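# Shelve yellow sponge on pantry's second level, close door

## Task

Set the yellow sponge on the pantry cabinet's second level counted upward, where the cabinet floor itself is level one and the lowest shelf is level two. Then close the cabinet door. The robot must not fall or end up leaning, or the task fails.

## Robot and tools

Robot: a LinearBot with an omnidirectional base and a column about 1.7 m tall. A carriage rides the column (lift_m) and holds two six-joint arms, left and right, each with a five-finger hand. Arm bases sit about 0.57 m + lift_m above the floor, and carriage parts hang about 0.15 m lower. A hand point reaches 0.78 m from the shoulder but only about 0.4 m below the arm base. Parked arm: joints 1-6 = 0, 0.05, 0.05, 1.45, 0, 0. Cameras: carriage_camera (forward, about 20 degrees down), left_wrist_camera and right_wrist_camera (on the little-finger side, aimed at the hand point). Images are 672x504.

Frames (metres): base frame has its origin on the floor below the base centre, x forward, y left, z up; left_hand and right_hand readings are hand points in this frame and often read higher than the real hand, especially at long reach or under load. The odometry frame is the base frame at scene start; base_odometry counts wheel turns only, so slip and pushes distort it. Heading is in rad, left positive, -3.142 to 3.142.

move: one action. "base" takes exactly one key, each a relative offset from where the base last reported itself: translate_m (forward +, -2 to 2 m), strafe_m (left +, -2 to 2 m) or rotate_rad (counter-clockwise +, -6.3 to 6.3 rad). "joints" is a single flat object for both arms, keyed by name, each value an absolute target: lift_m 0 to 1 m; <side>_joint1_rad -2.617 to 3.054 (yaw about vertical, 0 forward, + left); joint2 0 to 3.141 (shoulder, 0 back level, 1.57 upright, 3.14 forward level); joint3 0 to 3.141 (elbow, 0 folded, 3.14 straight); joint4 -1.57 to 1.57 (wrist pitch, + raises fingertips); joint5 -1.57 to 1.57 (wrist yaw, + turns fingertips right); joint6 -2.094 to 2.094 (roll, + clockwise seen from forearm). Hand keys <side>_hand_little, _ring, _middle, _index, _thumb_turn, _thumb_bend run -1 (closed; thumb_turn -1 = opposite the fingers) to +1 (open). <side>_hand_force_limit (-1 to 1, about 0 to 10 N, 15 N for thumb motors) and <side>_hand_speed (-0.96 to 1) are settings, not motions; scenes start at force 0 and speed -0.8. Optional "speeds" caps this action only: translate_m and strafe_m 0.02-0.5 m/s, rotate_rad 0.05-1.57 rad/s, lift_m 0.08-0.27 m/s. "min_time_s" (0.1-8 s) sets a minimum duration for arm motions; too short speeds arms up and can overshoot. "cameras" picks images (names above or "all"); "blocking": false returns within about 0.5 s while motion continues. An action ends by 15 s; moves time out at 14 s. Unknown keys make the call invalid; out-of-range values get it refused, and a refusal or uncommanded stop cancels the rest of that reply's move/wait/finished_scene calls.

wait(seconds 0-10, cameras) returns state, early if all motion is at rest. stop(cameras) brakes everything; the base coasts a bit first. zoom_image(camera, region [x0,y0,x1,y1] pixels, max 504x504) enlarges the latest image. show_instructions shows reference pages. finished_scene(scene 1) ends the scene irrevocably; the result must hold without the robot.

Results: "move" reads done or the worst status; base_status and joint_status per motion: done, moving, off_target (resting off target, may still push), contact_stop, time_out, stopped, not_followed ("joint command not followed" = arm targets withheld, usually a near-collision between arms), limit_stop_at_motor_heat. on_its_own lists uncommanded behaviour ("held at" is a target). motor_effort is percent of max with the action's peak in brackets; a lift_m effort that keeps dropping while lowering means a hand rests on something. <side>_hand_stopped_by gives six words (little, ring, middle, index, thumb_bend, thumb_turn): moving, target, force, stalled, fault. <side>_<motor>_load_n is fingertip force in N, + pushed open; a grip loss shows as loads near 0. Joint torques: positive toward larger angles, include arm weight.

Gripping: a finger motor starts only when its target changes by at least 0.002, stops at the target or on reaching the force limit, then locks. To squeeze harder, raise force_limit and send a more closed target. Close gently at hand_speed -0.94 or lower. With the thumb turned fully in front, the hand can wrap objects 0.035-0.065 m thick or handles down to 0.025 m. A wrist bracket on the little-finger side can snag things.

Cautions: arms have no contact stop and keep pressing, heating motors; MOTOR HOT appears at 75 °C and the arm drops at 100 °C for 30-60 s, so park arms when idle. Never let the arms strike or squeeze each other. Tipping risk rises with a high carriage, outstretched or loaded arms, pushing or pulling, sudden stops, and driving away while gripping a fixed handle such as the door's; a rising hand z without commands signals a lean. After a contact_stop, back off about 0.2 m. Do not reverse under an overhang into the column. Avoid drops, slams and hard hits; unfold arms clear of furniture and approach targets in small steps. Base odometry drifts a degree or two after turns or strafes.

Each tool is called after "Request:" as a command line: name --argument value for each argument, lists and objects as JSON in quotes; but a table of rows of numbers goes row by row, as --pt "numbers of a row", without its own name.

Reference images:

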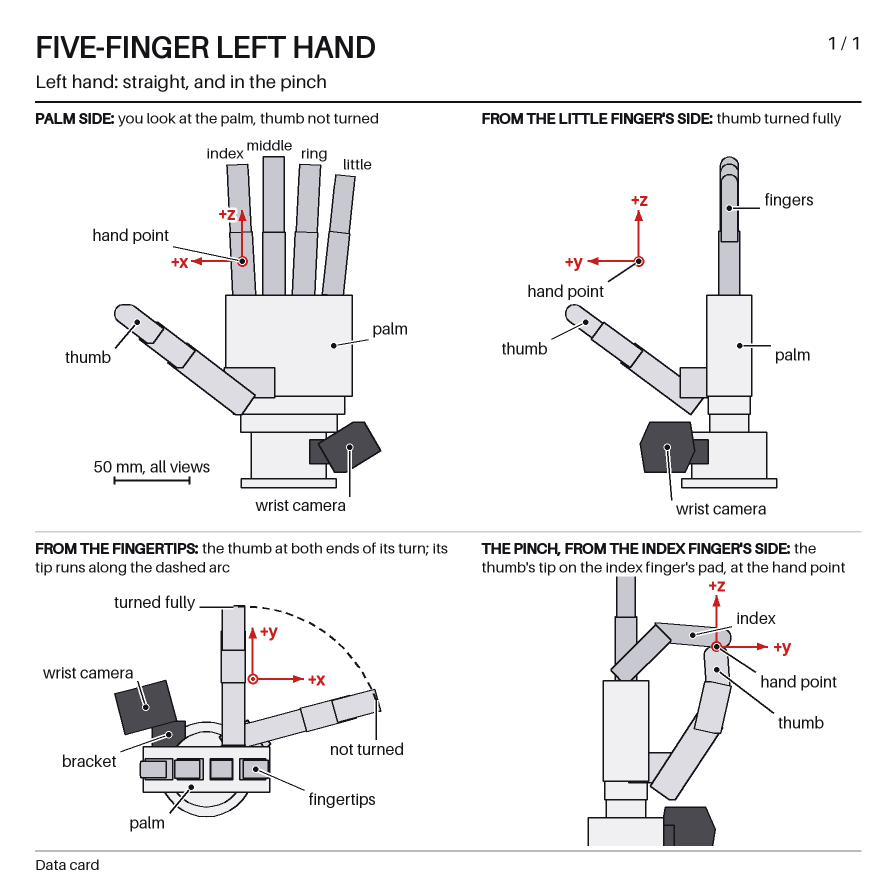

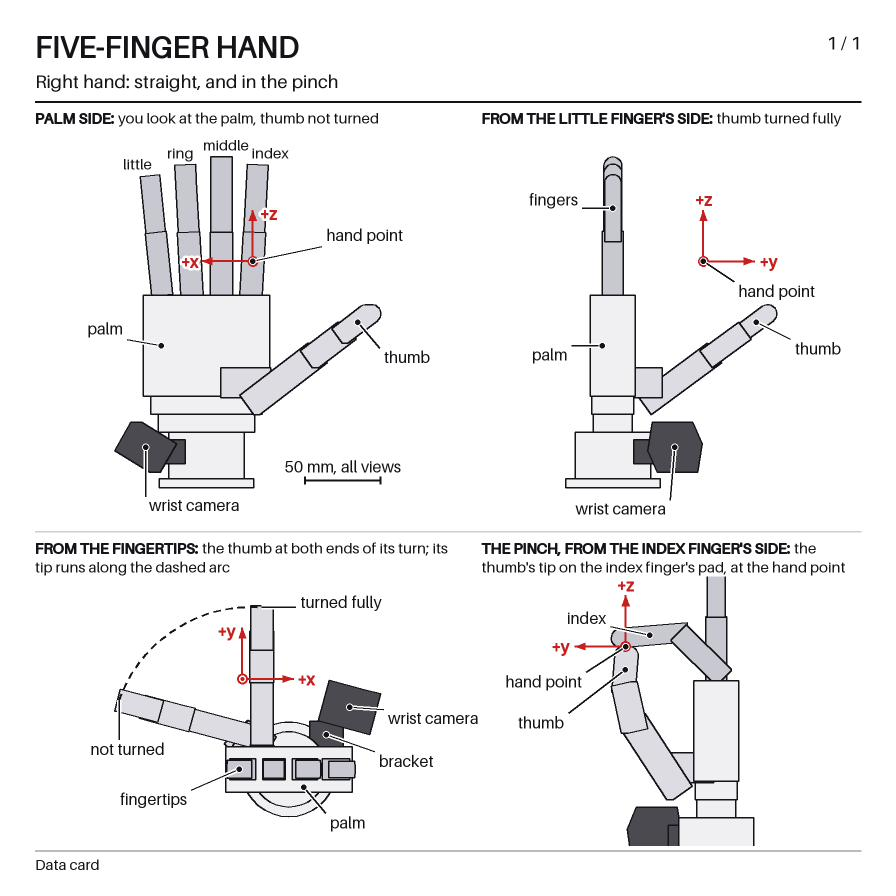

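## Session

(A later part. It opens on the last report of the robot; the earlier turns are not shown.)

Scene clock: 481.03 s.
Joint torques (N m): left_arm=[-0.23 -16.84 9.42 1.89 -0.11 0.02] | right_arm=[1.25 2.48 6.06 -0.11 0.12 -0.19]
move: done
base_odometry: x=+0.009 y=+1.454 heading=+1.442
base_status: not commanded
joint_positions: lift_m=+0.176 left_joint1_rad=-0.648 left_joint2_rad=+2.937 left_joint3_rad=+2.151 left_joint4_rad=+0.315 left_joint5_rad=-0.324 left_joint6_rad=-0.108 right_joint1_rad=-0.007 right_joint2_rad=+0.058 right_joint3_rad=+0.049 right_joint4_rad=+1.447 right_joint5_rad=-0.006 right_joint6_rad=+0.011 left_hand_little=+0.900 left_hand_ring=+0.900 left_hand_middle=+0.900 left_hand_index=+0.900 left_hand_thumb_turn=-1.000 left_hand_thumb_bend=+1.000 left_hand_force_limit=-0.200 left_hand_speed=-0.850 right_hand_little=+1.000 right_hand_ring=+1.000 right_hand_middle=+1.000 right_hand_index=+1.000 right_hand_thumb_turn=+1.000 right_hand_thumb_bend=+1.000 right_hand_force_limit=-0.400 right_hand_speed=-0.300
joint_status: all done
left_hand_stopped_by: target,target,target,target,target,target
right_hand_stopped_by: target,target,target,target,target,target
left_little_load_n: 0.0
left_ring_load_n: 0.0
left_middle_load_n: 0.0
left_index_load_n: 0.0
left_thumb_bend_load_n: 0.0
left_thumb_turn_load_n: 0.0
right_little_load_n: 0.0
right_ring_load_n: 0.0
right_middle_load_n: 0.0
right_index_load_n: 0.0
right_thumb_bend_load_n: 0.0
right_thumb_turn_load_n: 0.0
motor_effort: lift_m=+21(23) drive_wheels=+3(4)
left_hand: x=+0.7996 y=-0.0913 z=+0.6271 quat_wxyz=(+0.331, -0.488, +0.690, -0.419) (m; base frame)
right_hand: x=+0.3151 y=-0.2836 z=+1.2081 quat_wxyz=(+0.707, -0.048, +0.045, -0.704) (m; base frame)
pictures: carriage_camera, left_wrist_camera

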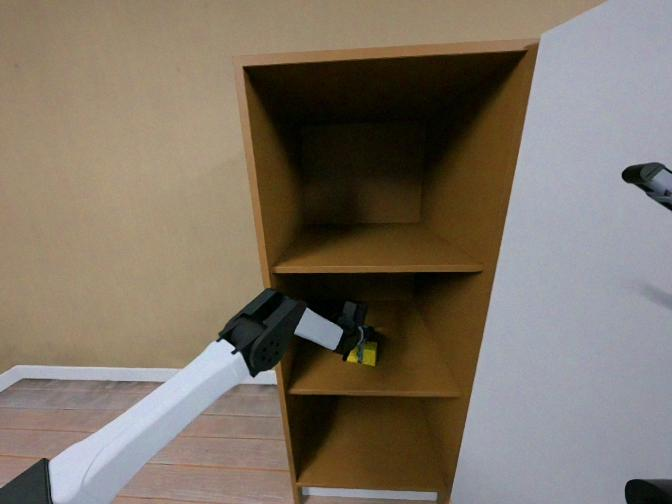

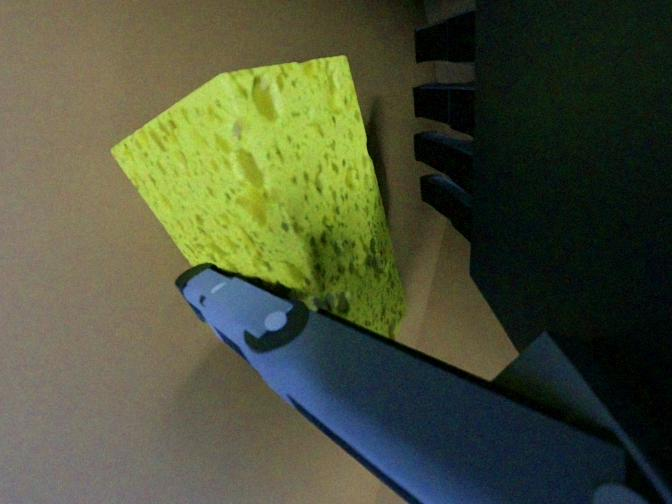

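Request:
move --base '{"translate_m": -0.05}' --speeds '{"translate_m": 0.06, "lift_m": 0.08}' --joints '{"lift_m": 0.192}' --cameras '["left_wrist_camera", "carriage_camera"]'

Request:
zoom_image --camera "carriage_camera" --region '[300, 290, 420, 410]'

Scene clock: 484.20 s.
Joint torques (N m): left_arm=[-0.2 -16.65 9.48 1.95 -0.11 0.06] | right_arm=[1.32 2.54 6.05 -0.16 0.12 -0.17]
move: done
base_odometry: x=+0.002 y=+1.405 heading=+1.442
base_status: done
joint_positions: lift_m=+0.192 left_joint1_rad=-0.649 left_joint2_rad=+2.937 left_joint3_rad=+2.151 left_joint4_rad=+0.307 left_joint5_rad=-0.324 left_joint6_rad=-0.109 right_joint1_rad=-0.007 right_joint2_rad=+0.058 right_joint3_rad=+0.049 right_joint4_rad=+1.447 right_joint5_rad=-0.006 right_joint6_rad=+0.011 left_hand_little=+0.900 left_hand_ring=+0.900 left_hand_middle=+0.900 left_hand_index=+0.900 left_hand_thumb_turn=-1.000 left_hand_thumb_bend=+1.000 left_hand_force_limit=-0.200 left_hand_speed=-0.850 right_hand_little=+1.000 right_hand_ring=+1.000 right_hand_middle=+1.000 right_hand_index=+1.000 right_hand_thumb_turn=+1.000 right_hand_thumb_bend=+1.000 right_hand_force_limit=-0.400 right_hand_speed=-0.300
joint_status: all done
left_hand_stopped_by: target,target,target,target,target,target
right_hand_stopped_by: target,target,target,target,target,target
left_little_load_n: 0.0
left_ring_load_n: 0.0
left_middle_load_n: 0.0
left_index_load_n: 0.0
left_thumb_bend_load_n: 0.0
left_thumb_turn_load_n: 0.0
right_little_load_n: 0.0
right_ring_load_n: 0.0
right_middle_load_n: 0.0
right_index_load_n: 0.0
right_thumb_bend_load_n: 0.0
right_thumb_turn_load_n: 0.0
motor_effort: lift_m=+19(24) drive_wheels=+3(7)
left_hand: x=+0.7982 y=-0.0909 z=+0.6415 quat_wxyz=(+0.329, -0.489, +0.693, -0.416) (m; base frame)
right_hand: x=+0.3151 y=-0.2836 z=+1.2242 quat_wxyz=(+0.707, -0.048, +0.045, -0.704) (m; base frame)
pictures: carriage_camera, left_wrist_camera

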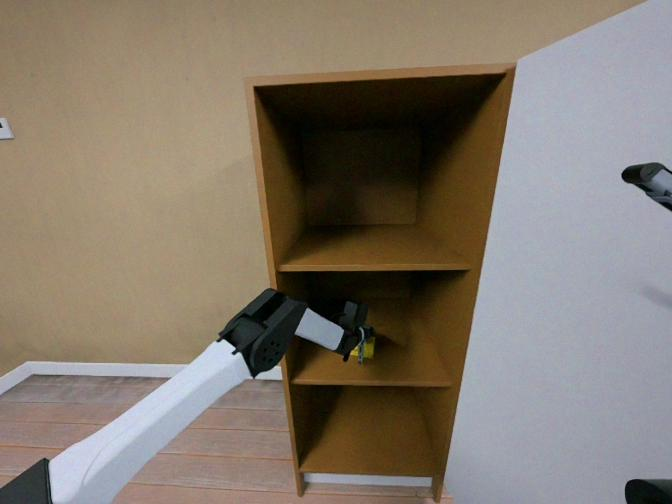

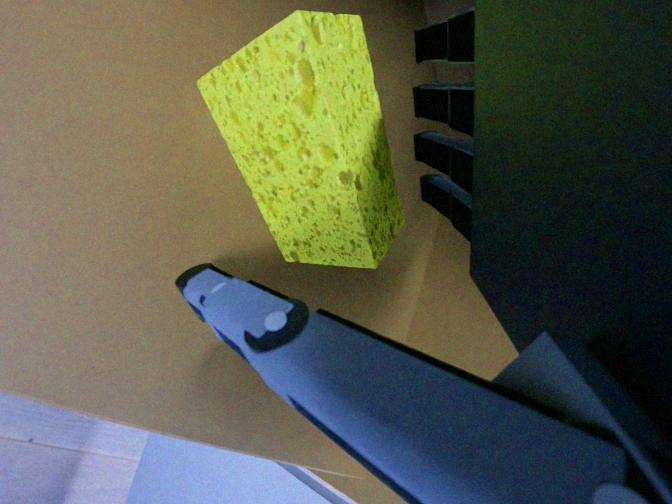

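Scaled by 4.200 from the camera's 672x504 image, which has a finer 960x720 frame.

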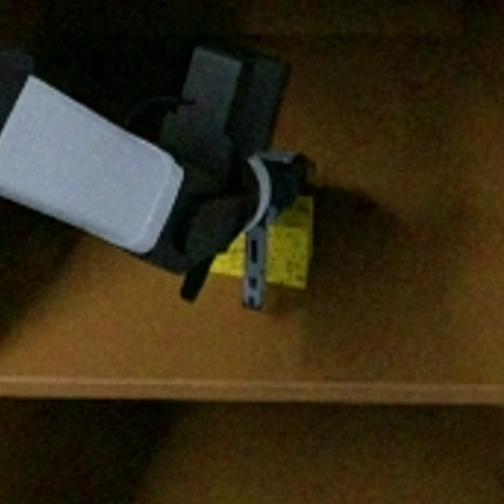

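Sponge is standing. Back out fully.

Request:
move --base '{"translate_m": -0.35}' --speeds '{"translate_m": 0.15}' --cameras '["left_wrist_camera", "carriage_camera"]'

Request:
zoom_image --camera "carriage_camera" --region '[240, 220, 480, 400]'

Scene clock: 489.93 s.
Joint torques (N m): left_arm=[-0.08 -16.58 9.33 1.99 -0.16 0.06] | right_arm=[1.28 2.51 6.12 -0.11 0.11 -0.17]
move: done
base_odometry: x=-0.043 y=+1.057 heading=+1.442
base_status: done
joint_positions: lift_m=+0.192 left_joint1_rad=-0.649 left_joint2_rad=+2.937 left_joint3_rad=+2.151 left_joint4_rad=+0.307 left_joint5_rad=-0.325 left_joint6_rad=-0.109 right_joint1_rad=-0.007 right_joint2_rad=+0.058 right_joint3_rad=+0.049 right_joint4_rad=+1.447 right_joint5_rad=-0.006 right_joint6_rad=+0.011 left_hand_little=+0.900 left_hand_ring=+0.900 left_hand_middle=+0.900 left_hand_index=+0.900 left_hand_thumb_turn=-1.000 left_hand_thumb_bend=+1.000 left_hand_force_limit=-0.200 left_hand_speed=-0.850 right_hand_little=+1.000 right_hand_ring=+1.000 right_hand_middle=+1.000 right_hand_index=+1.000 right_hand_thumb_turn=+1.000 right_hand_thumb_bend=+1.000 right_hand_force_limit=-0.400 right_hand_speed=-0.300
joint_status: not commanded
left_hand_stopped_by: target,target,target,target,target,target
right_hand_stopped_by: target,target,target,target,target,target
left_little_load_n: 0.0
left_ring_load_n: 0.0
left_middle_load_n: 0.0
left_index_load_n: 0.0
left_thumb_bend_load_n: 0.0
left_thumb_turn_load_n: 0.0
right_little_load_n: 0.0
right_ring_load_n: 0.0
right_middle_load_n: 0.0
right_index_load_n: 0.0
right_thumb_bend_load_n: 0.0
right_thumb_turn_load_n: 0.0
motor_effort: lift_m=+21(22) drive_wheels=+1(8)
left_hand: x=+0.7980 y=-0.0911 z=+0.6415 quat_wxyz=(+0.329, -0.489, +0.693, -0.416) (m; base frame)
right_hand: x=+0.3151 y=-0.2836 z=+1.2242 quat_wxyz=(+0.707, -0.048, +0.045, -0.704) (m; base frame)
pictures: carriage_camera, left_wrist_camera

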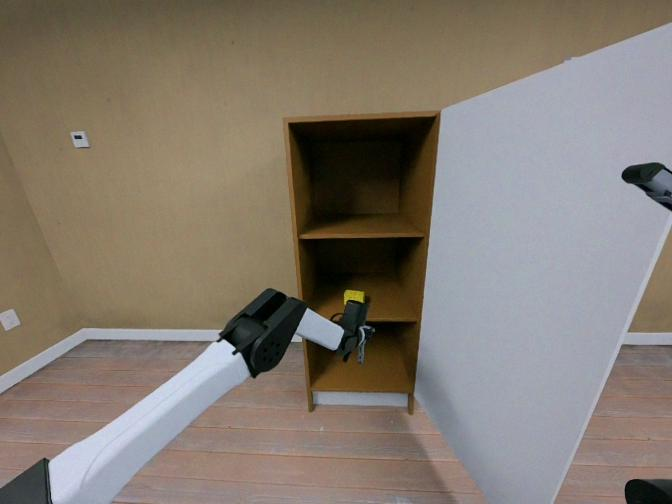

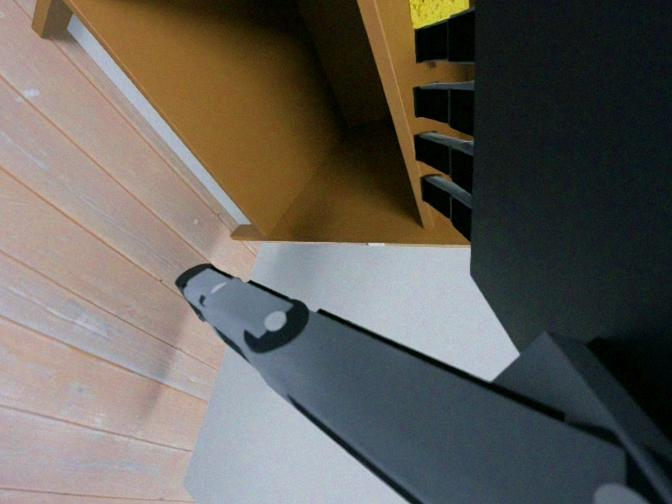

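Scaled by 2.100 from the camera's 672x504 image, which has a finer 960x720 frame.

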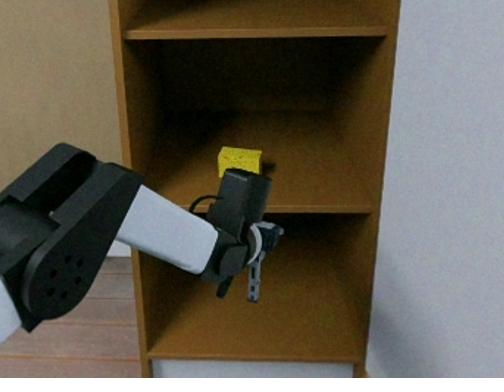

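Request:
move --base '{"translate_m": -0.2}' --speeds '{"translate_m": 0.15}' --joints '{"left_joint1_rad": 0.0, "left_joint2_rad": 0.05, "left_joint3_rad": 0.05, "left_joint4_rad": 1.45, "left_joint5_rad": 0.0, "left_joint6_rad": 0.0, "lift_m": 0.1}' --min_time_s 3 --cameras '["carriage_camera"]'

Request:
zoom_image --camera "carriage_camera" --region '[240, 150, 440, 350]'

Scene clock: 500.97 s.
Joint torques (N m): left_arm=[0.76 3.56 5.2 0.1 0.24 0.24] | right_arm=[1.31 2.47 6.01 -0.1 0.12 -0.18]
move: done
base_odometry: x=-0.068 y=+0.859 heading=+1.442
base_status: done
joint_positions: lift_m=+0.100 left_joint1_rad=-0.008 left_joint2_rad=+0.058 left_joint3_rad=+0.065 left_joint4_rad=+1.435 left_joint5_rad=-0.012 left_joint6_rad=-0.013 right_joint1_rad=-0.007 right_joint2_rad=+0.058 right_joint3_rad=+0.049 right_joint4_rad=+1.447 right_joint5_rad=-0.006 right_joint6_rad=+0.011 left_hand_little=+0.900 left_hand_ring=+0.900 left_hand_middle=+0.900 left_hand_index=+0.900 left_hand_thumb_turn=-1.000 left_hand_thumb_bend=+1.000 left_hand_force_limit=-0.200 left_hand_speed=-0.850 right_hand_little=+1.000 right_hand_ring=+1.000 right_hand_middle=+1.000 right_hand_index=+1.000 right_hand_thumb_turn=+1.000 right_hand_thumb_bend=+1.000 right_hand_force_limit=-0.400 right_hand_speed=-0.300
joint_status: all done
left_hand_stopped_by: target,target,target,target,target,target
right_hand_stopped_by: target,target,target,target,target,target
left_little_load_n: 0.0
left_ring_load_n: 0.0
left_middle_load_n: 0.0
left_index_load_n: 0.0
left_thumb_bend_load_n: 0.0
left_thumb_turn_load_n: 0.0
right_little_load_n: 0.0
right_ring_load_n: 0.0
right_middle_load_n: 0.0
right_index_load_n: 0.0
right_thumb_bend_load_n: 0.0
right_thumb_turn_load_n: 0.0
motor_effort: lift_m=+21(25) drive_wheels=+1(10)
left_hand: x=+0.3129 y=+0.2856 z=+1.1367 quat_wxyz=(+0.699, -0.050, +0.041, -0.712) (m; base frame)
right_hand: x=+0.3152 y=-0.2836 z=+1.1320 quat_wxyz=(+0.707, -0.048, +0.045, -0.704) (m; base frame)
pictures: carriage_camera

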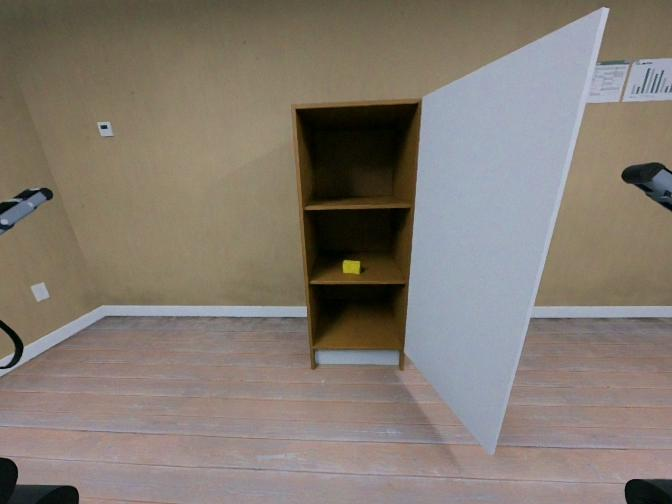

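Scaled by 2.520 from the camera's 672x504 image, which has a finer 960x720 frame.

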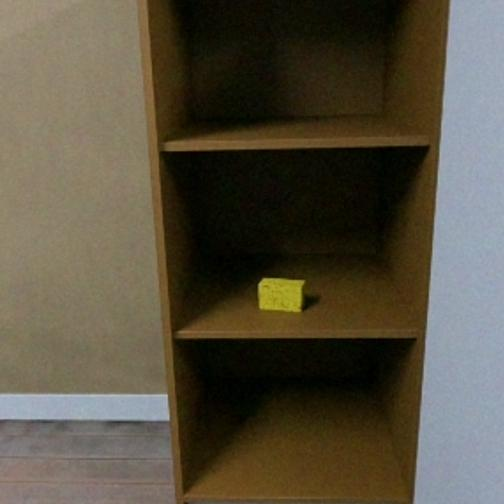

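Request:
move --base '{"strafe_m": -0.36}' --speeds '{"strafe_m": 0.2}'

Request:
move --joints '{"right_joint1_rad": -0.35, "right_joint2_rad": 2.2, "right_joint3_rad": 1.2, "right_joint4_rad": 1.0, "right_joint5_rad": -0.35, "right_joint6_rad": -1.57}' --min_time_s 3 --cameras '["carriage_camera", "right_wrist_camera"]'

Scene clock: 508.40 s.
Joint torques (N m): left_arm=[0.57 3.54 5.23 0.04 0.17 0.25] | right_arm=[1.28 2.55 6.04 -0.11 0.11 -0.17]
move: done
base_odometry: x=+0.289 y=+0.812 heading=+1.441
base_status: done
joint_positions: lift_m=+0.100 left_joint1_rad=-0.008 left_joint2_rad=+0.058 left_joint3_rad=+0.065 left_joint4_rad=+1.436 left_joint5_rad=-0.009 left_joint6_rad=-0.012 right_joint1_rad=-0.007 right_joint2_rad=+0.058 right_joint3_rad=+0.049 right_joint4_rad=+1.447 right_joint5_rad=-0.005 right_joint6_rad=+0.011 left_hand_little=+0.900 left_hand_ring=+0.900 left_hand_middle=+0.900 left_hand_index=+0.900 left_hand_thumb_turn=-1.000 left_hand_thumb_bend=+1.000 left_hand_force_limit=-0.200 left_hand_speed=-0.850 right_hand_little=+1.000 right_hand_ring=+1.000 right_hand_middle=+1.000 right_hand_index=+1.000 right_hand_thumb_turn=+1.000 right_hand_thumb_bend=+1.000 right_hand_force_limit=-0.400 right_hand_speed=-0.300
joint_status: not commanded
left_hand_stopped_by: target,target,target,target,target,target
right_hand_stopped_by: target,target,target,target,target,target
left_little_load_n: 0.0
left_ring_load_n: 0.0
left_middle_load_n: 0.0
left_index_load_n: 0.0
left_thumb_bend_load_n: 0.5
left_thumb_turn_load_n: 0.0
right_little_load_n: 0.0
right_ring_load_n: 0.0
right_middle_load_n: 0.0
right_index_load_n: 0.0
right_thumb_bend_load_n: 0.0
right_thumb_turn_load_n: 0.0
motor_effort: lift_m=+21(23) drive_wheels=+0(11)
left_hand: x=+0.3125 y=+0.2849 z=+1.1368 quat_wxyz=(+0.699, -0.048, +0.042, -0.712) (m; base frame)
right_hand: x=+0.3152 y=-0.2837 z=+1.1320 quat_wxyz=(+0.707, -0.048, +0.046, -0.704) (m; base frame)
pictures: none

Scene clock: 511.73 s.
Joint torques (N m): left_arm=[0.77 3.6 5.29 0.08 0.16 0.25] | right_arm=[0.16 -8.42 9.07 1.55 -0.07 -0.21]
move: done
base_odometry: x=+0.289 y=+0.812 heading=+1.441
base_status: not commanded
joint_positions: lift_m=+0.100 left_joint1_rad=-0.008 left_joint2_rad=+0.058 left_joint3_rad=+0.065 left_joint4_rad=+1.437 left_joint5_rad=-0.009 left_joint6_rad=-0.012 right_joint1_rad=-0.342 right_joint2_rad=+2.179 right_joint3_rad=+1.175 right_joint4_rad=+1.011 right_joint5_rad=-0.340 right_joint6_rad=-1.557 left_hand_little=+0.900 left_hand_ring=+0.900 left_hand_middle=+0.900 left_hand_index=+0.900 left_hand_thumb_turn=-1.000 left_hand_thumb_bend=+1.000 left_hand_force_limit=-0.200 left_hand_speed=-0.850 right_hand_little=+1.000 right_hand_ring=+1.000 right_hand_middle=+1.000 right_hand_index=+1.000 right_hand_thumb_turn=+1.000 right_hand_thumb_bend=+1.000 right_hand_force_limit=-0.400 right_hand_speed=-0.300
joint_status: all done
left_hand_stopped_by: target,target,target,target,target,target
right_hand_stopped_by: target,target,target,target,target,target
left_little_load_n: 0.0
left_ring_load_n: -0.5
left_middle_load_n: 0.0
left_index_load_n: 0.0
left_thumb_bend_load_n: 0.0
left_thumb_turn_load_n: 0.0
right_little_load_n: 0.0
right_ring_load_n: 0.0
right_middle_load_n: 0.0
right_index_load_n: 0.0
right_thumb_bend_load_n: 0.0
right_thumb_turn_load_n: 0.0
motor_effort: lift_m=+20(23) drive_wheels=+0(0)
left_hand: x=+0.3124 y=+0.2849 z=+1.1368 quat_wxyz=(+0.699, -0.048, +0.042, -0.712) (m; base frame)
right_hand: x=+0.8148 y=-0.5192 z=+0.8139 quat_wxyz=(+0.003, -0.705, +0.005, -0.709) (m; base frame)
pictures: carriage_camera, right_wrist_camera

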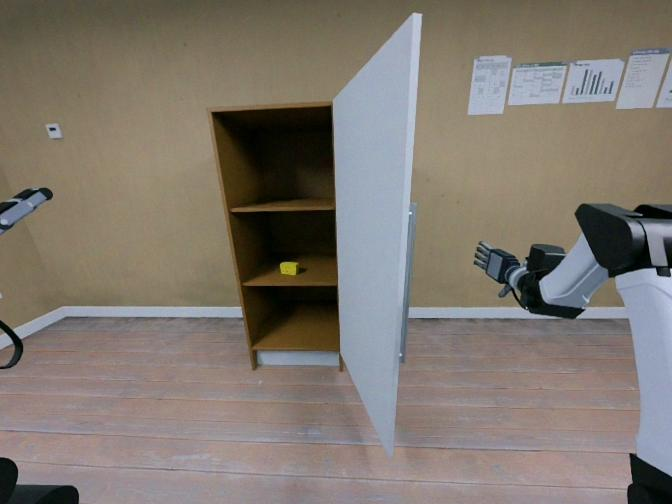

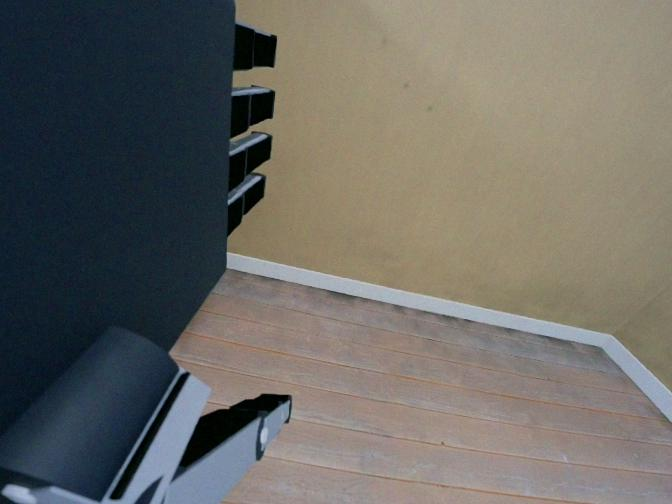

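Request:
move --base '{"translate_m": 0.1}' --speeds '{"translate_m": 0.15}'

Request:
move --joints '{"right_joint1_rad": 0.2, "right_joint5_rad": 0.0}' --min_time_s 4 --cameras '["carriage_camera", "right_wrist_camera"]'

Scene clock: 517.17 s.
Joint torques (N m): left_arm=[0.84 3.47 4.98 -0.01 0.18 0.3] | right_arm=[0.17 -8.32 9.07 1.58 -0.03 -0.2]
move: done
base_odometry: x=+0.302 y=+0.912 heading=+1.441
base_status: done
joint_positions: lift_m=+0.100 left_joint1_rad=-0.008 left_joint2_rad=+0.058 left_joint3_rad=+0.065 left_joint4_rad=+1.443 left_joint5_rad=-0.009 left_joint6_rad=-0.012 right_joint1_rad=-0.344 right_joint2_rad=+2.179 right_joint3_rad=+1.175 right_joint4_rad=+1.008 right_joint5_rad=-0.342 right_joint6_rad=-1.559 left_hand_little=+0.900 left_hand_ring=+0.900 left_hand_middle=+0.900 left_hand_index=+0.900 left_hand_thumb_turn=-1.000 left_hand_thumb_bend=+1.000 left_hand_force_limit=-0.200 left_hand_speed=-0.850 right_hand_little=+1.000 right_hand_ring=+1.000 right_hand_middle=+1.000 right_hand_index=+1.000 right_hand_thumb_turn=+1.000 right_hand_thumb_bend=+1.000 right_hand_force_limit=-0.400 right_hand_speed=-0.300
joint_status: not commanded
left_hand_stopped_by: target,target,target,target,target,target
right_hand_stopped_by: target,target,target,target,target,target
left_little_load_n: 0.0
left_ring_load_n: 0.0
left_middle_load_n: 0.0
left_index_load_n: 0.0
left_thumb_bend_load_n: 0.0
left_thumb_turn_load_n: 0.0
right_little_load_n: 0.0
right_ring_load_n: 0.0
right_middle_load_n: 0.0
right_index_load_n: -0.5
right_thumb_bend_load_n: 0.0
right_thumb_turn_load_n: 0.0
motor_effort: lift_m=+21(22) drive_wheels=-1(10)
left_hand: x=+0.3107 y=+0.2849 z=+1.1374 quat_wxyz=(+0.699, -0.046, +0.039, -0.713) (m; base frame)
right_hand: x=+0.8145 y=-0.5196 z=+0.8131 quat_wxyz=(+0.003, -0.706, +0.004, -0.708) (m; base frame)
pictures: none

Scene clock: 521.47 s.
Joint torques (N m): left_arm=[0.75 3.56 5.19 -0.05 0.18 0.27] | right_arm=[1.36 -8.46 9.1 1.59 0.18 -0.21]
move: done
base_odometry: x=+0.302 y=+0.912 heading=+1.441
base_status: not commanded
joint_positions: lift_m=+0.100 left_joint1_rad=-0.008 left_joint2_rad=+0.058 left_joint3_rad=+0.065 left_joint4_rad=+1.443 left_joint5_rad=-0.009 left_joint6_rad=-0.012 right_joint1_rad=+0.192 right_joint2_rad=+2.179 right_joint3_rad=+1.175 right_joint4_rad=+1.008 right_joint5_rad=-0.010 right_joint6_rad=-1.559 left_hand_little=+0.900 left_hand_ring=+0.900 left_hand_middle=+0.900 left_hand_index=+0.900 left_hand_thumb_turn=-1.000 left_hand_thumb_bend=+1.000 left_hand_force_limit=-0.200 left_hand_speed=-0.850 right_hand_little=+1.000 right_hand_ring=+1.000 right_hand_middle=+1.000 right_hand_index=+1.000 right_hand_thumb_turn=+1.000 right_hand_thumb_bend=+1.000 right_hand_force_limit=-0.400 right_hand_speed=-0.300
joint_status: all done
left_hand_stopped_by: target,target,target,target,target,target
right_hand_stopped_by: target,target,target,target,target,target
left_little_load_n: 0.0
left_ring_load_n: 0.0
left_middle_load_n: 0.0
left_index_load_n: 0.0
left_thumb_bend_load_n: 0.0
left_thumb_turn_load_n: 0.0
right_little_load_n: 0.0
right_ring_load_n: 0.0
right_middle_load_n: 0.0
right_index_load_n: 0.0
right_thumb_bend_load_n: 0.0
right_thumb_turn_load_n: 0.0
motor_effort: lift_m=+21(23) drive_wheels=-1(1)
left_hand: x=+0.3107 y=+0.2849 z=+1.1374 quat_wxyz=(+0.699, -0.046, +0.039, -0.713) (m; base frame)
right_hand: x=+0.8398 y=-0.2534 z=+0.8131 quat_wxyz=(+0.076, -0.702, -0.067, -0.705) (m; base frame)
pictures: carriage_camera, right_wrist_camera

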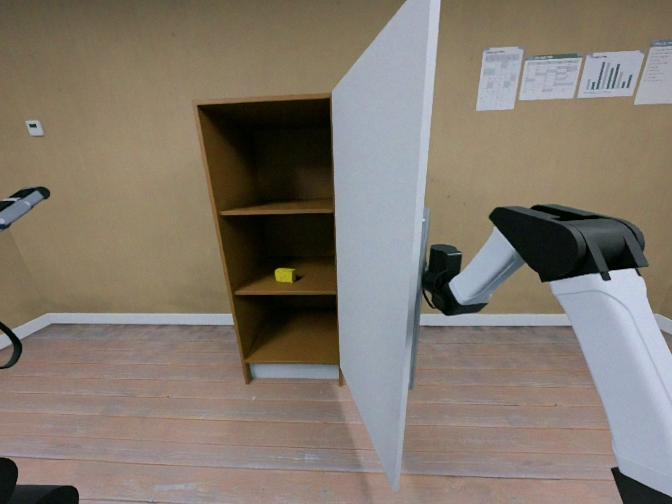

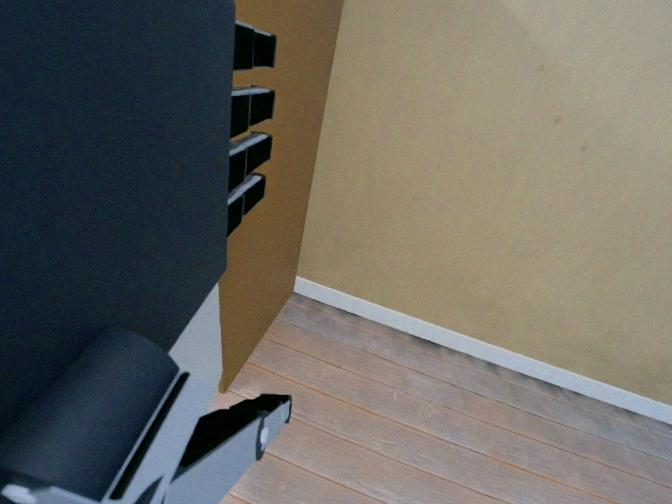

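Hand is behind the door. Now strafe left, pushing it.

Request:
move --base '{"strafe_m": 0.25}' --speeds '{"strafe_m": 0.12}' --cameras '["carriage_camera", "right_wrist_camera"]'

Scene clock: 526.30 s.
Joint torques (N m): left_arm=[0.69 3.6 5.14 -0.01 0.15 0.26] | right_arm=[0.87 -8.29 9.16 1.62 -0.05 -0.15]
move: done
base_odometry: x=+0.054 y=+0.944 heading=+1.441
base_status: done
joint_positions: lift_m=+0.100 left_joint1_rad=-0.006 left_joint2_rad=+0.058 left_joint3_rad=+0.065 left_joint4_rad=+1.443 left_joint5_rad=-0.008 left_joint6_rad=-0.012 right_joint1_rad=+0.198 right_joint2_rad=+2.179 right_joint3_rad=+1.175 right_joint4_rad=+1.008 right_joint5_rad=+0.010 right_joint6_rad=-1.563 left_hand_little=+0.900 left_hand_ring=+0.900 left_hand_middle=+0.900 left_hand_index=+0.900 left_hand_thumb_turn=-1.000 left_hand_thumb_bend=+1.000 left_hand_force_limit=-0.200 left_hand_speed=-0.850 right_hand_little=+1.000 right_hand_ring=+1.000 right_hand_middle=+1.000 right_hand_index=+1.000 right_hand_thumb_turn=+1.000 right_hand_thumb_bend=+1.000 right_hand_force_limit=-0.400 right_hand_speed=-0.300
joint_status: not commanded
left_hand_stopped_by: target,target,target,target,target,target
right_hand_stopped_by: target,target,target,target,target,target
left_little_load_n: 0.0
left_ring_load_n: 0.0
left_middle_load_n: 0.0
left_index_load_n: 0.0
left_thumb_bend_load_n: 0.0
left_thumb_turn_load_n: 0.0
right_little_load_n: 0.0
right_ring_load_n: 0.0
right_middle_load_n: 0.0
right_index_load_n: 0.0
right_thumb_bend_load_n: 0.0
right_thumb_turn_load_n: 0.0
motor_effort: lift_m=+20(22) drive_wheels=+0(14)
left_hand: x=+0.3107 y=+0.2849 z=+1.1374 quat_wxyz=(+0.700, -0.045, +0.040, -0.712) (m; base frame)
right_hand: x=+0.8390 y=-0.2543 z=+0.8134 quat_wxyz=(+0.069, -0.703, -0.063, -0.705) (m; base frame)
pictures: carriage_camera, right_wrist_camera

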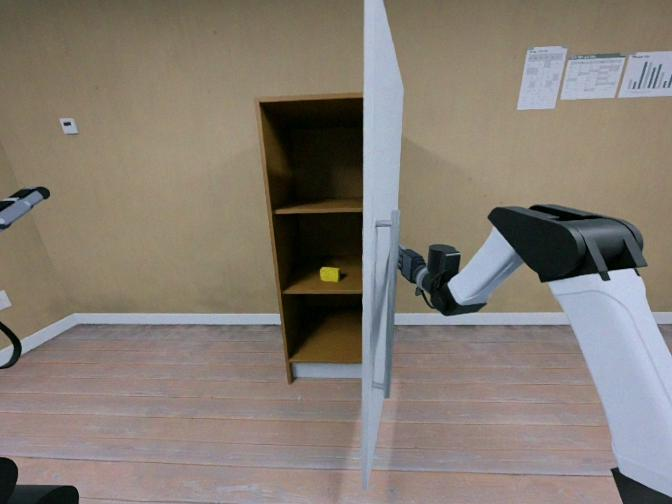

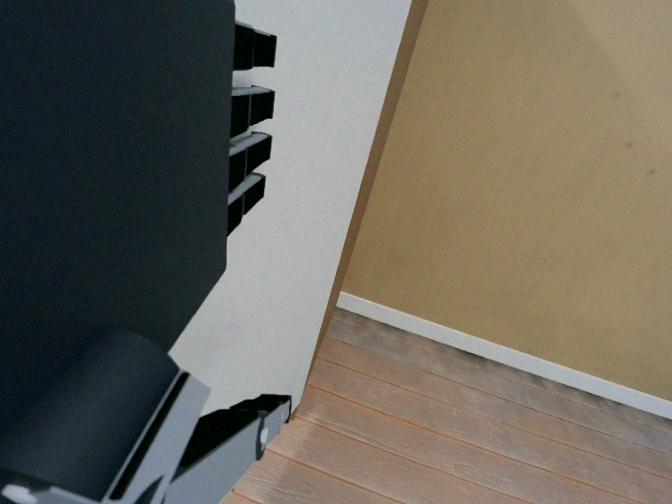

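Request:
move --base '{"strafe_m": 0.25}' --speeds '{"strafe_m": 0.12}' --cameras '["carriage_camera", "right_wrist_camera"]'

Scene clock: 530.27 s.
Joint torques (N m): left_arm=[0.7 3.52 5.09 -0.01 0.14 0.28] | right_arm=[0.87 -8.5 9.16 1.58 -0.03 -0.15]
move: done
base_odometry: x=-0.194 y=+0.977 heading=+1.441
base_status: done
joint_positions: lift_m=+0.100 left_joint1_rad=-0.006 left_joint2_rad=+0.058 left_joint3_rad=+0.065 left_joint4_rad=+1.443 left_joint5_rad=-0.008 left_joint6_rad=-0.012 right_joint1_rad=+0.198 right_joint2_rad=+2.179 right_joint3_rad=+1.175 right_joint4_rad=+1.008 right_joint5_rad=+0.007 right_joint6_rad=-1.563 left_hand_little=+0.900 left_hand_ring=+0.900 left_hand_middle=+0.900 left_hand_index=+0.900 left_hand_thumb_turn=-1.000 left_hand_thumb_bend=+1.000 left_hand_force_limit=-0.200 left_hand_speed=-0.850 right_hand_little=+1.000 right_hand_ring=+1.000 right_hand_middle=+1.000 right_hand_index=+1.000 right_hand_thumb_turn=+1.000 right_hand_thumb_bend=+1.000 right_hand_force_limit=-0.400 right_hand_speed=-0.300
joint_status: not commanded
left_hand_stopped_by: target,target,target,target,target,target
right_hand_stopped_by: target,target,target,target,target,target
left_little_load_n: 0.0
left_ring_load_n: 0.0
left_middle_load_n: 0.0
left_index_load_n: 0.0
left_thumb_bend_load_n: 0.0
left_thumb_turn_load_n: 0.0
right_little_load_n: 0.0
right_ring_load_n: 0.0
right_middle_load_n: 0.0
right_index_load_n: 0.0
right_thumb_bend_load_n: 0.0
right_thumb_turn_load_n: 0.0
motor_effort: lift_m=+20(23) drive_wheels=+0(11)
left_hand: x=+0.3107 y=+0.2849 z=+1.1374 quat_wxyz=(+0.700, -0.045, +0.040, -0.712) (m; base frame)
right_hand: x=+0.8391 y=-0.2537 z=+0.8133 quat_wxyz=(+0.070, -0.703, -0.064, -0.705) (m; base frame)
pictures: carriage_camera, right_wrist_camera

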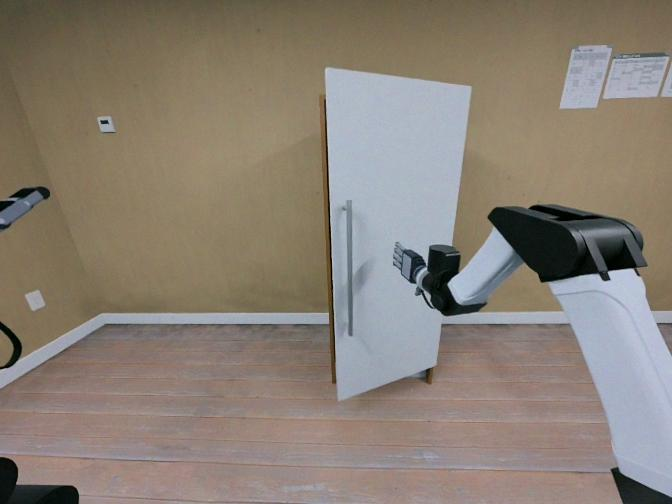

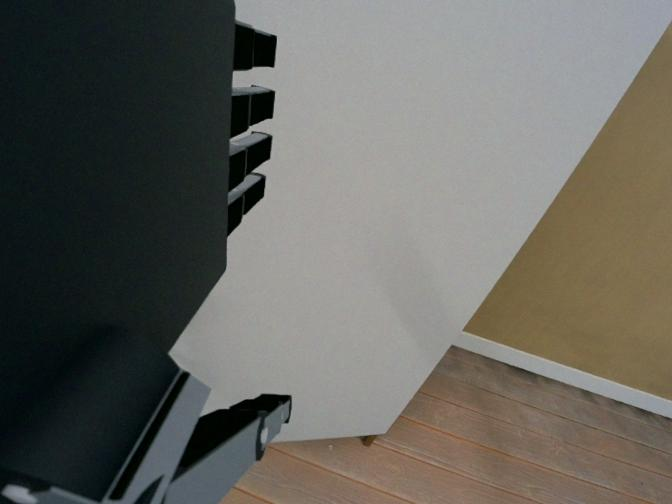

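Request:
move --joints '{"right_hand_index": -0.8, "right_hand_middle": -0.8, "right_hand_ring": -0.8, "right_hand_little": -0.8, "right_hand_force_limit": 0.0}'

Request:
move --base '{"translate_m": 0.2}' --speeds '{"translate_m": 0.12}' --cameras '["carriage_camera", "right_wrist_camera"]'

Scene clock: 535.33 s.
Joint torques (N m): left_arm=[0.61 3.52 5.24 0 0.17 0.28] | right_arm=[0.91 -8.5 9.1 1.59 -0.03 -0.18]
move: done
base_odometry: x=-0.194 y=+0.977 heading=+1.441
base_status: not commanded
joint_positions: lift_m=+0.100 left_joint1_rad=-0.006 left_joint2_rad=+0.058 left_joint3_rad=+0.065 left_joint4_rad=+1.443 left_joint5_rad=-0.008 left_joint6_rad=-0.012 right_joint1_rad=+0.198 right_joint2_rad=+2.179 right_joint3_rad=+1.175 right_joint4_rad=+1.008 right_joint5_rad=+0.007 right_joint6_rad=-1.563 left_hand_little=+0.900 left_hand_ring=+0.900 left_hand_middle=+0.900 left_hand_index=+0.900 left_hand_thumb_turn=-1.000 left_hand_thumb_bend=+1.000 left_hand_force_limit=-0.200 left_hand_speed=-0.850 right_hand_little=-0.800 right_hand_ring=-0.800 right_hand_middle=-0.800 right_hand_index=-0.800 right_hand_thumb_turn=+1.000 right_hand_thumb_bend=+1.000 right_hand_force_limit=+0.000 right_hand_speed=-0.300
joint_status: all done
left_hand_stopped_by: target,target,target,target,target,target
right_hand_stopped_by: target,target,target,target,target,target
left_little_load_n: 0.0
left_ring_load_n: 0.0
left_middle_load_n: 0.0
left_index_load_n: 0.0
left_thumb_bend_load_n: 0.0
left_thumb_turn_load_n: 0.0
right_little_load_n: 0.0
right_ring_load_n: 0.0
right_middle_load_n: 0.0
right_index_load_n: 0.0
right_thumb_bend_load_n: 0.0
right_thumb_turn_load_n: 0.0
motor_effort: lift_m=+20(23) drive_wheels=+0(1)
left_hand: x=+0.3107 y=+0.2849 z=+1.1374 quat_wxyz=(+0.700, -0.045, +0.040, -0.712) (m; base frame)
right_hand: x=+0.8391 y=-0.2536 z=+0.8133 quat_wxyz=(+0.070, -0.703, -0.064, -0.705) (m; base frame)
pictures: none

Scene clock: 537.77 s.
Joint torques (N m): left_arm=[0.49 3.29 5.2 0.02 0.17 0.28] | right_arm=[0.96 -8.38 9.14 1.58 -0.02 -0.18]
move: done
base_odometry: x=-0.168 y=+1.175 heading=+1.441
base_status: done
joint_positions: lift_m=+0.100 left_joint1_rad=-0.006 left_joint2_rad=+0.058 left_joint3_rad=+0.065 left_joint4_rad=+1.445 left_joint5_rad=-0.008 left_joint6_rad=-0.012 right_joint1_rad=+0.198 right_joint2_rad=+2.179 right_joint3_rad=+1.175 right_joint4_rad=+1.006 right_joint5_rad=+0.007 right_joint6_rad=-1.563 left_hand_little=+0.900 left_hand_ring=+0.900 left_hand_middle=+0.900 left_hand_index=+0.900 left_hand_thumb_turn=-1.000 left_hand_thumb_bend=+1.000 left_hand_force_limit=-0.200 left_hand_speed=-0.850 right_hand_little=-0.800 right_hand_ring=-0.800 right_hand_middle=-0.800 right_hand_index=-0.800 right_hand_thumb_turn=+1.000 right_hand_thumb_bend=+1.000 right_hand_force_limit=+0.000 right_hand_speed=-0.300
joint_status: not commanded
left_hand_stopped_by: target,target,target,target,target,target
right_hand_stopped_by: target,target,target,target,target,target
left_little_load_n: 0.0
left_ring_load_n: 0.0
left_middle_load_n: 0.0
left_index_load_n: -0.5
left_thumb_bend_load_n: 0.0
left_thumb_turn_load_n: 0.0
right_little_load_n: 0.0
right_ring_load_n: 0.0
right_middle_load_n: 0.0
right_index_load_n: 0.0
right_thumb_bend_load_n: 0.0
right_thumb_turn_load_n: 0.0
motor_effort: lift_m=+21(23) drive_wheels=-1(11)
left_hand: x=+0.3103 y=+0.2849 z=+1.1375 quat_wxyz=(+0.700, -0.045, +0.039, -0.712) (m; base frame)
right_hand: x=+0.8390 y=-0.2536 z=+0.8129 quat_wxyz=(+0.070, -0.703, -0.065, -0.705) (m; base frame)
pictures: carriage_camera, right_wrist_camera

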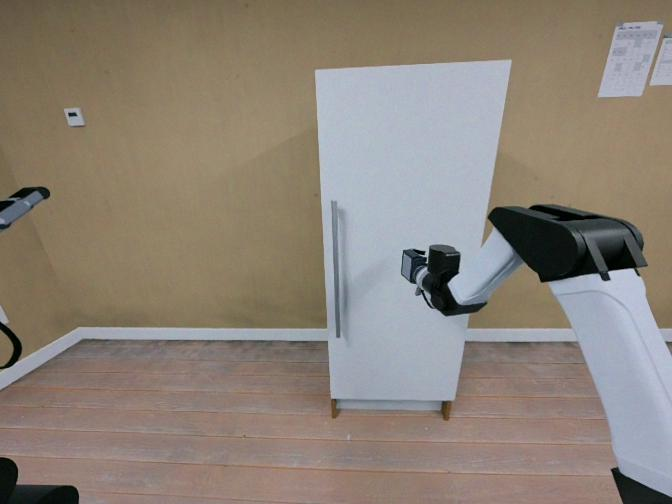

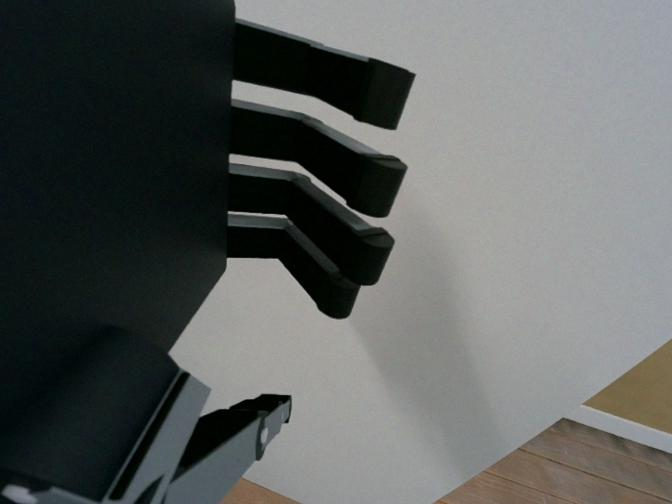

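Request:
move --base '{"translate_m": 0.04}' --speeds '{"translate_m": 0.08}' --cameras '["carriage_camera"]'

Request:
zoom_image --camera "carriage_camera" --region '[290, 30, 530, 430]'

Scene clock: 540.37 s.
Joint torques (N m): left_arm=[0.7 3.26 5.2 -0.07 0.17 0.31] | right_arm=[0.9 -8.46 9.13 1.62 -0.03 -0.17]
move: done
base_odometry: x=-0.163 y=+1.215 heading=+1.441
base_status: done
joint_positions: lift_m=+0.100 left_joint1_rad=-0.006 left_joint2_rad=+0.058 left_joint3_rad=+0.065 left_joint4_rad=+1.447 left_joint5_rad=-0.008 left_joint6_rad=-0.012 right_joint1_rad=+0.198 right_joint2_rad=+2.179 right_joint3_rad=+1.175 right_joint4_rad=+1.004 right_joint5_rad=+0.007 right_joint6_rad=-1.563 left_hand_little=+0.900 left_hand_ring=+0.900 left_hand_middle=+0.900 left_hand_index=+0.900 left_hand_thumb_turn=-1.000 left_hand_thumb_bend=+1.000 left_hand_force_limit=-0.200 left_hand_speed=-0.850 right_hand_little=-0.800 right_hand_ring=-0.800 right_hand_middle=-0.800 right_hand_index=-0.800 right_hand_thumb_turn=+1.000 right_hand_thumb_bend=+1.000 right_hand_force_limit=+0.000 right_hand_speed=-0.300
joint_status: not commanded
left_hand_stopped_by: target,target,target,target,target,target
right_hand_stopped_by: target,target,target,target,target,target
left_little_load_n: 0.0
left_ring_load_n: 0.0
left_middle_load_n: 0.0
left_index_load_n: 0.0
left_thumb_bend_load_n: 0.0
left_thumb_turn_load_n: -0.5
right_little_load_n: 0.0
right_ring_load_n: -0.5
right_middle_load_n: 0.0
right_index_load_n: 0.5
right_thumb_bend_load_n: 0.0
right_thumb_turn_load_n: 0.0
motor_effort: lift_m=+22(22) drive_wheels=+0(12)
left_hand: x=+0.3098 y=+0.2849 z=+1.1377 quat_wxyz=(+0.700, -0.044, +0.039, -0.712) (m; base frame)
right_hand: x=+0.8390 y=-0.2536 z=+0.8118 quat_wxyz=(+0.070, -0.704, -0.065, -0.703) (m; base frame)
pictures: carriage_camera

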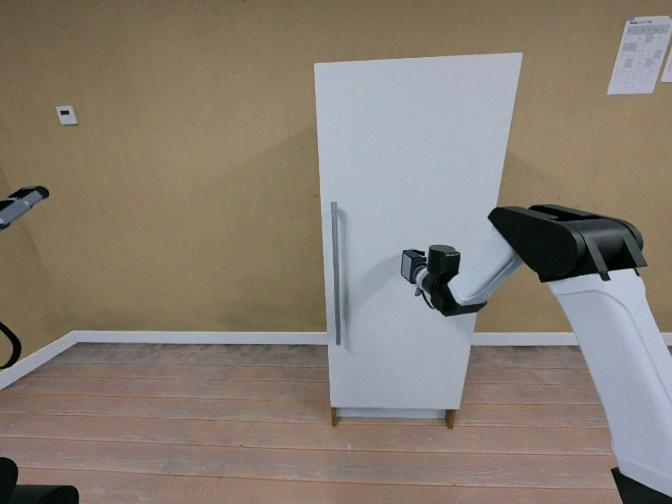

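Scaled by 1.260 from the camera's 672x504 image, which has a finer 960x720 frame.

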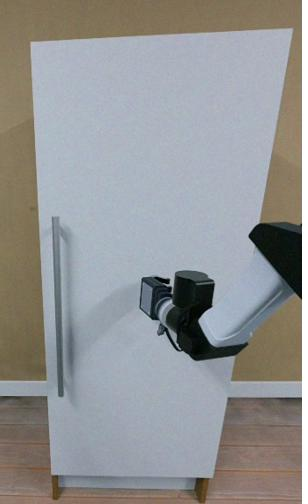

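Request:
move --base '{"translate_m": 0.03}' --speeds '{"translate_m": 0.06}'

Request:
move --base '{"translate_m": 0.02}' --speeds '{"translate_m": 0.06}' --cameras '["carriage_camera", "right_wrist_camera"]'

Scene clock: 543.17 s.
Joint torques (N m): left_arm=[0.69 3.75 5.14 -0.09 0.16 0.27] | right_arm=[0.36 -8.46 10.25 1.43 -0.18 -0.17]
move: done
base_odometry: x=-0.160 y=+1.245 heading=+1.442
base_status: done
joint_positions: lift_m=+0.100 left_joint1_rad=-0.006 left_joint2_rad=+0.057 left_joint3_rad=+0.063 left_joint4_rad=+1.447 left_joint5_rad=-0.008 left_joint6_rad=-0.012 right_joint1_rad=+0.205 right_joint2_rad=+2.179 right_joint3_rad=+1.162 right_joint4_rad=+1.024 right_joint5_rad=+0.023 right_joint6_rad=-1.563 left_hand_little=+0.900 left_hand_ring=+0.900 left_hand_middle=+0.900 left_hand_index=+0.900 left_hand_thumb_turn=-1.000 left_hand_thumb_bend=+1.000 left_hand_force_limit=-0.200 left_hand_speed=-0.850 right_hand_little=-0.800 right_hand_ring=-0.800 right_hand_middle=-0.800 right_hand_index=-0.800 right_hand_thumb_turn=+1.000 right_hand_thumb_bend=+1.000 right_hand_force_limit=+0.000 right_hand_speed=-0.300
joint_status: not commanded
left_hand_stopped_by: target,target,target,target,target,target
right_hand_stopped_by: target,target,target,target,target,target
left_little_load_n: 0.0
left_ring_load_n: 0.0
left_middle_load_n: -0.5
left_index_load_n: 0.0
left_thumb_bend_load_n: 0.0
left_thumb_turn_load_n: 0.0
right_little_load_n: -1.0
right_ring_load_n: -3.0
right_middle_load_n: -1.5
right_index_load_n: -2.0
right_thumb_bend_load_n: 0.0
right_thumb_turn_load_n: 0.0
motor_effort: lift_m=+20(23) drive_wheels=+5(11)
left_hand: x=+0.3101 y=+0.2849 z=+1.1373 quat_wxyz=(+0.700, -0.045, +0.039, -0.712) (m; base frame)
right_hand: x=+0.8362 y=-0.2527 z=+0.8113 quat_wxyz=(+0.067, -0.702, -0.061, -0.706) (m; base frame)
pictures: none

Scene clock: 544.07 s.
Joint torques (N m): left_arm=[0.76 3.52 5.23 -0.11 0.17 0.28] | right_arm=[-2.37 -6.23 16.7 0.84 -1.12 -0.11]
move: done
base_odometry: x=-0.157 y=+1.264 heading=+1.442
base_status: done
joint_positions: lift_m=+0.100 left_joint1_rad=-0.006 left_joint2_rad=+0.056 left_joint3_rad=+0.063 left_joint4_rad=+1.449 left_joint5_rad=-0.008 left_joint6_rad=-0.012 right_joint1_rad=+0.239 right_joint2_rad=+2.158 right_joint3_rad=+1.088 right_joint4_rad=+1.091 right_joint5_rad=+0.110 right_joint6_rad=-1.570 left_hand_little=+0.900 left_hand_ring=+0.900 left_hand_middle=+0.900 left_hand_index=+0.900 left_hand_thumb_turn=-1.000 left_hand_thumb_bend=+1.000 left_hand_force_limit=-0.200 left_hand_speed=-0.850 right_hand_little=-0.800 right_hand_ring=-0.800 right_hand_middle=-0.801 right_hand_index=-0.801 right_hand_thumb_turn=+1.000 right_hand_thumb_bend=+1.000 right_hand_force_limit=+0.000 right_hand_speed=-0.300
joint_status: not commanded
left_hand_stopped_by: target,target,target,target,target,target
right_hand_stopped_by: target,target,target,target,target,target
left_little_load_n: 0.0
left_ring_load_n: 0.0
left_middle_load_n: 0.0
left_index_load_n: 0.0
left_thumb_bend_load_n: 0.0
left_thumb_turn_load_n: 0.0
right_little_load_n: 0.0
right_ring_load_n: -3.0
right_middle_load_n: -7.0
right_index_load_n: -12.5
right_thumb_bend_load_n: 0.0
right_thumb_turn_load_n: 0.0
motor_effort: lift_m=+20(22) drive_wheels=+10(14)
left_hand: x=+0.3092 y=+0.2849 z=+1.1375 quat_wxyz=(+0.700, -0.043, +0.038, -0.712) (m; base frame)
right_hand: x=+0.8180 y=-0.2532 z=+0.8091 quat_wxyz=(+0.047, -0.699, -0.044, -0.713) (m; base frame)
pictures: carriage_camera, right_wrist_camera

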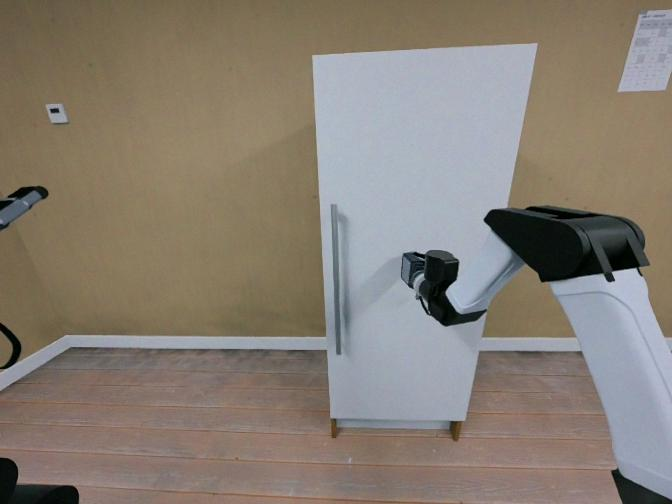

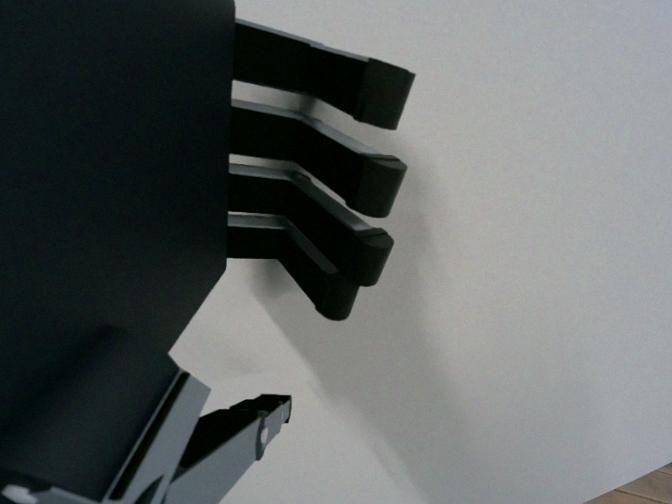

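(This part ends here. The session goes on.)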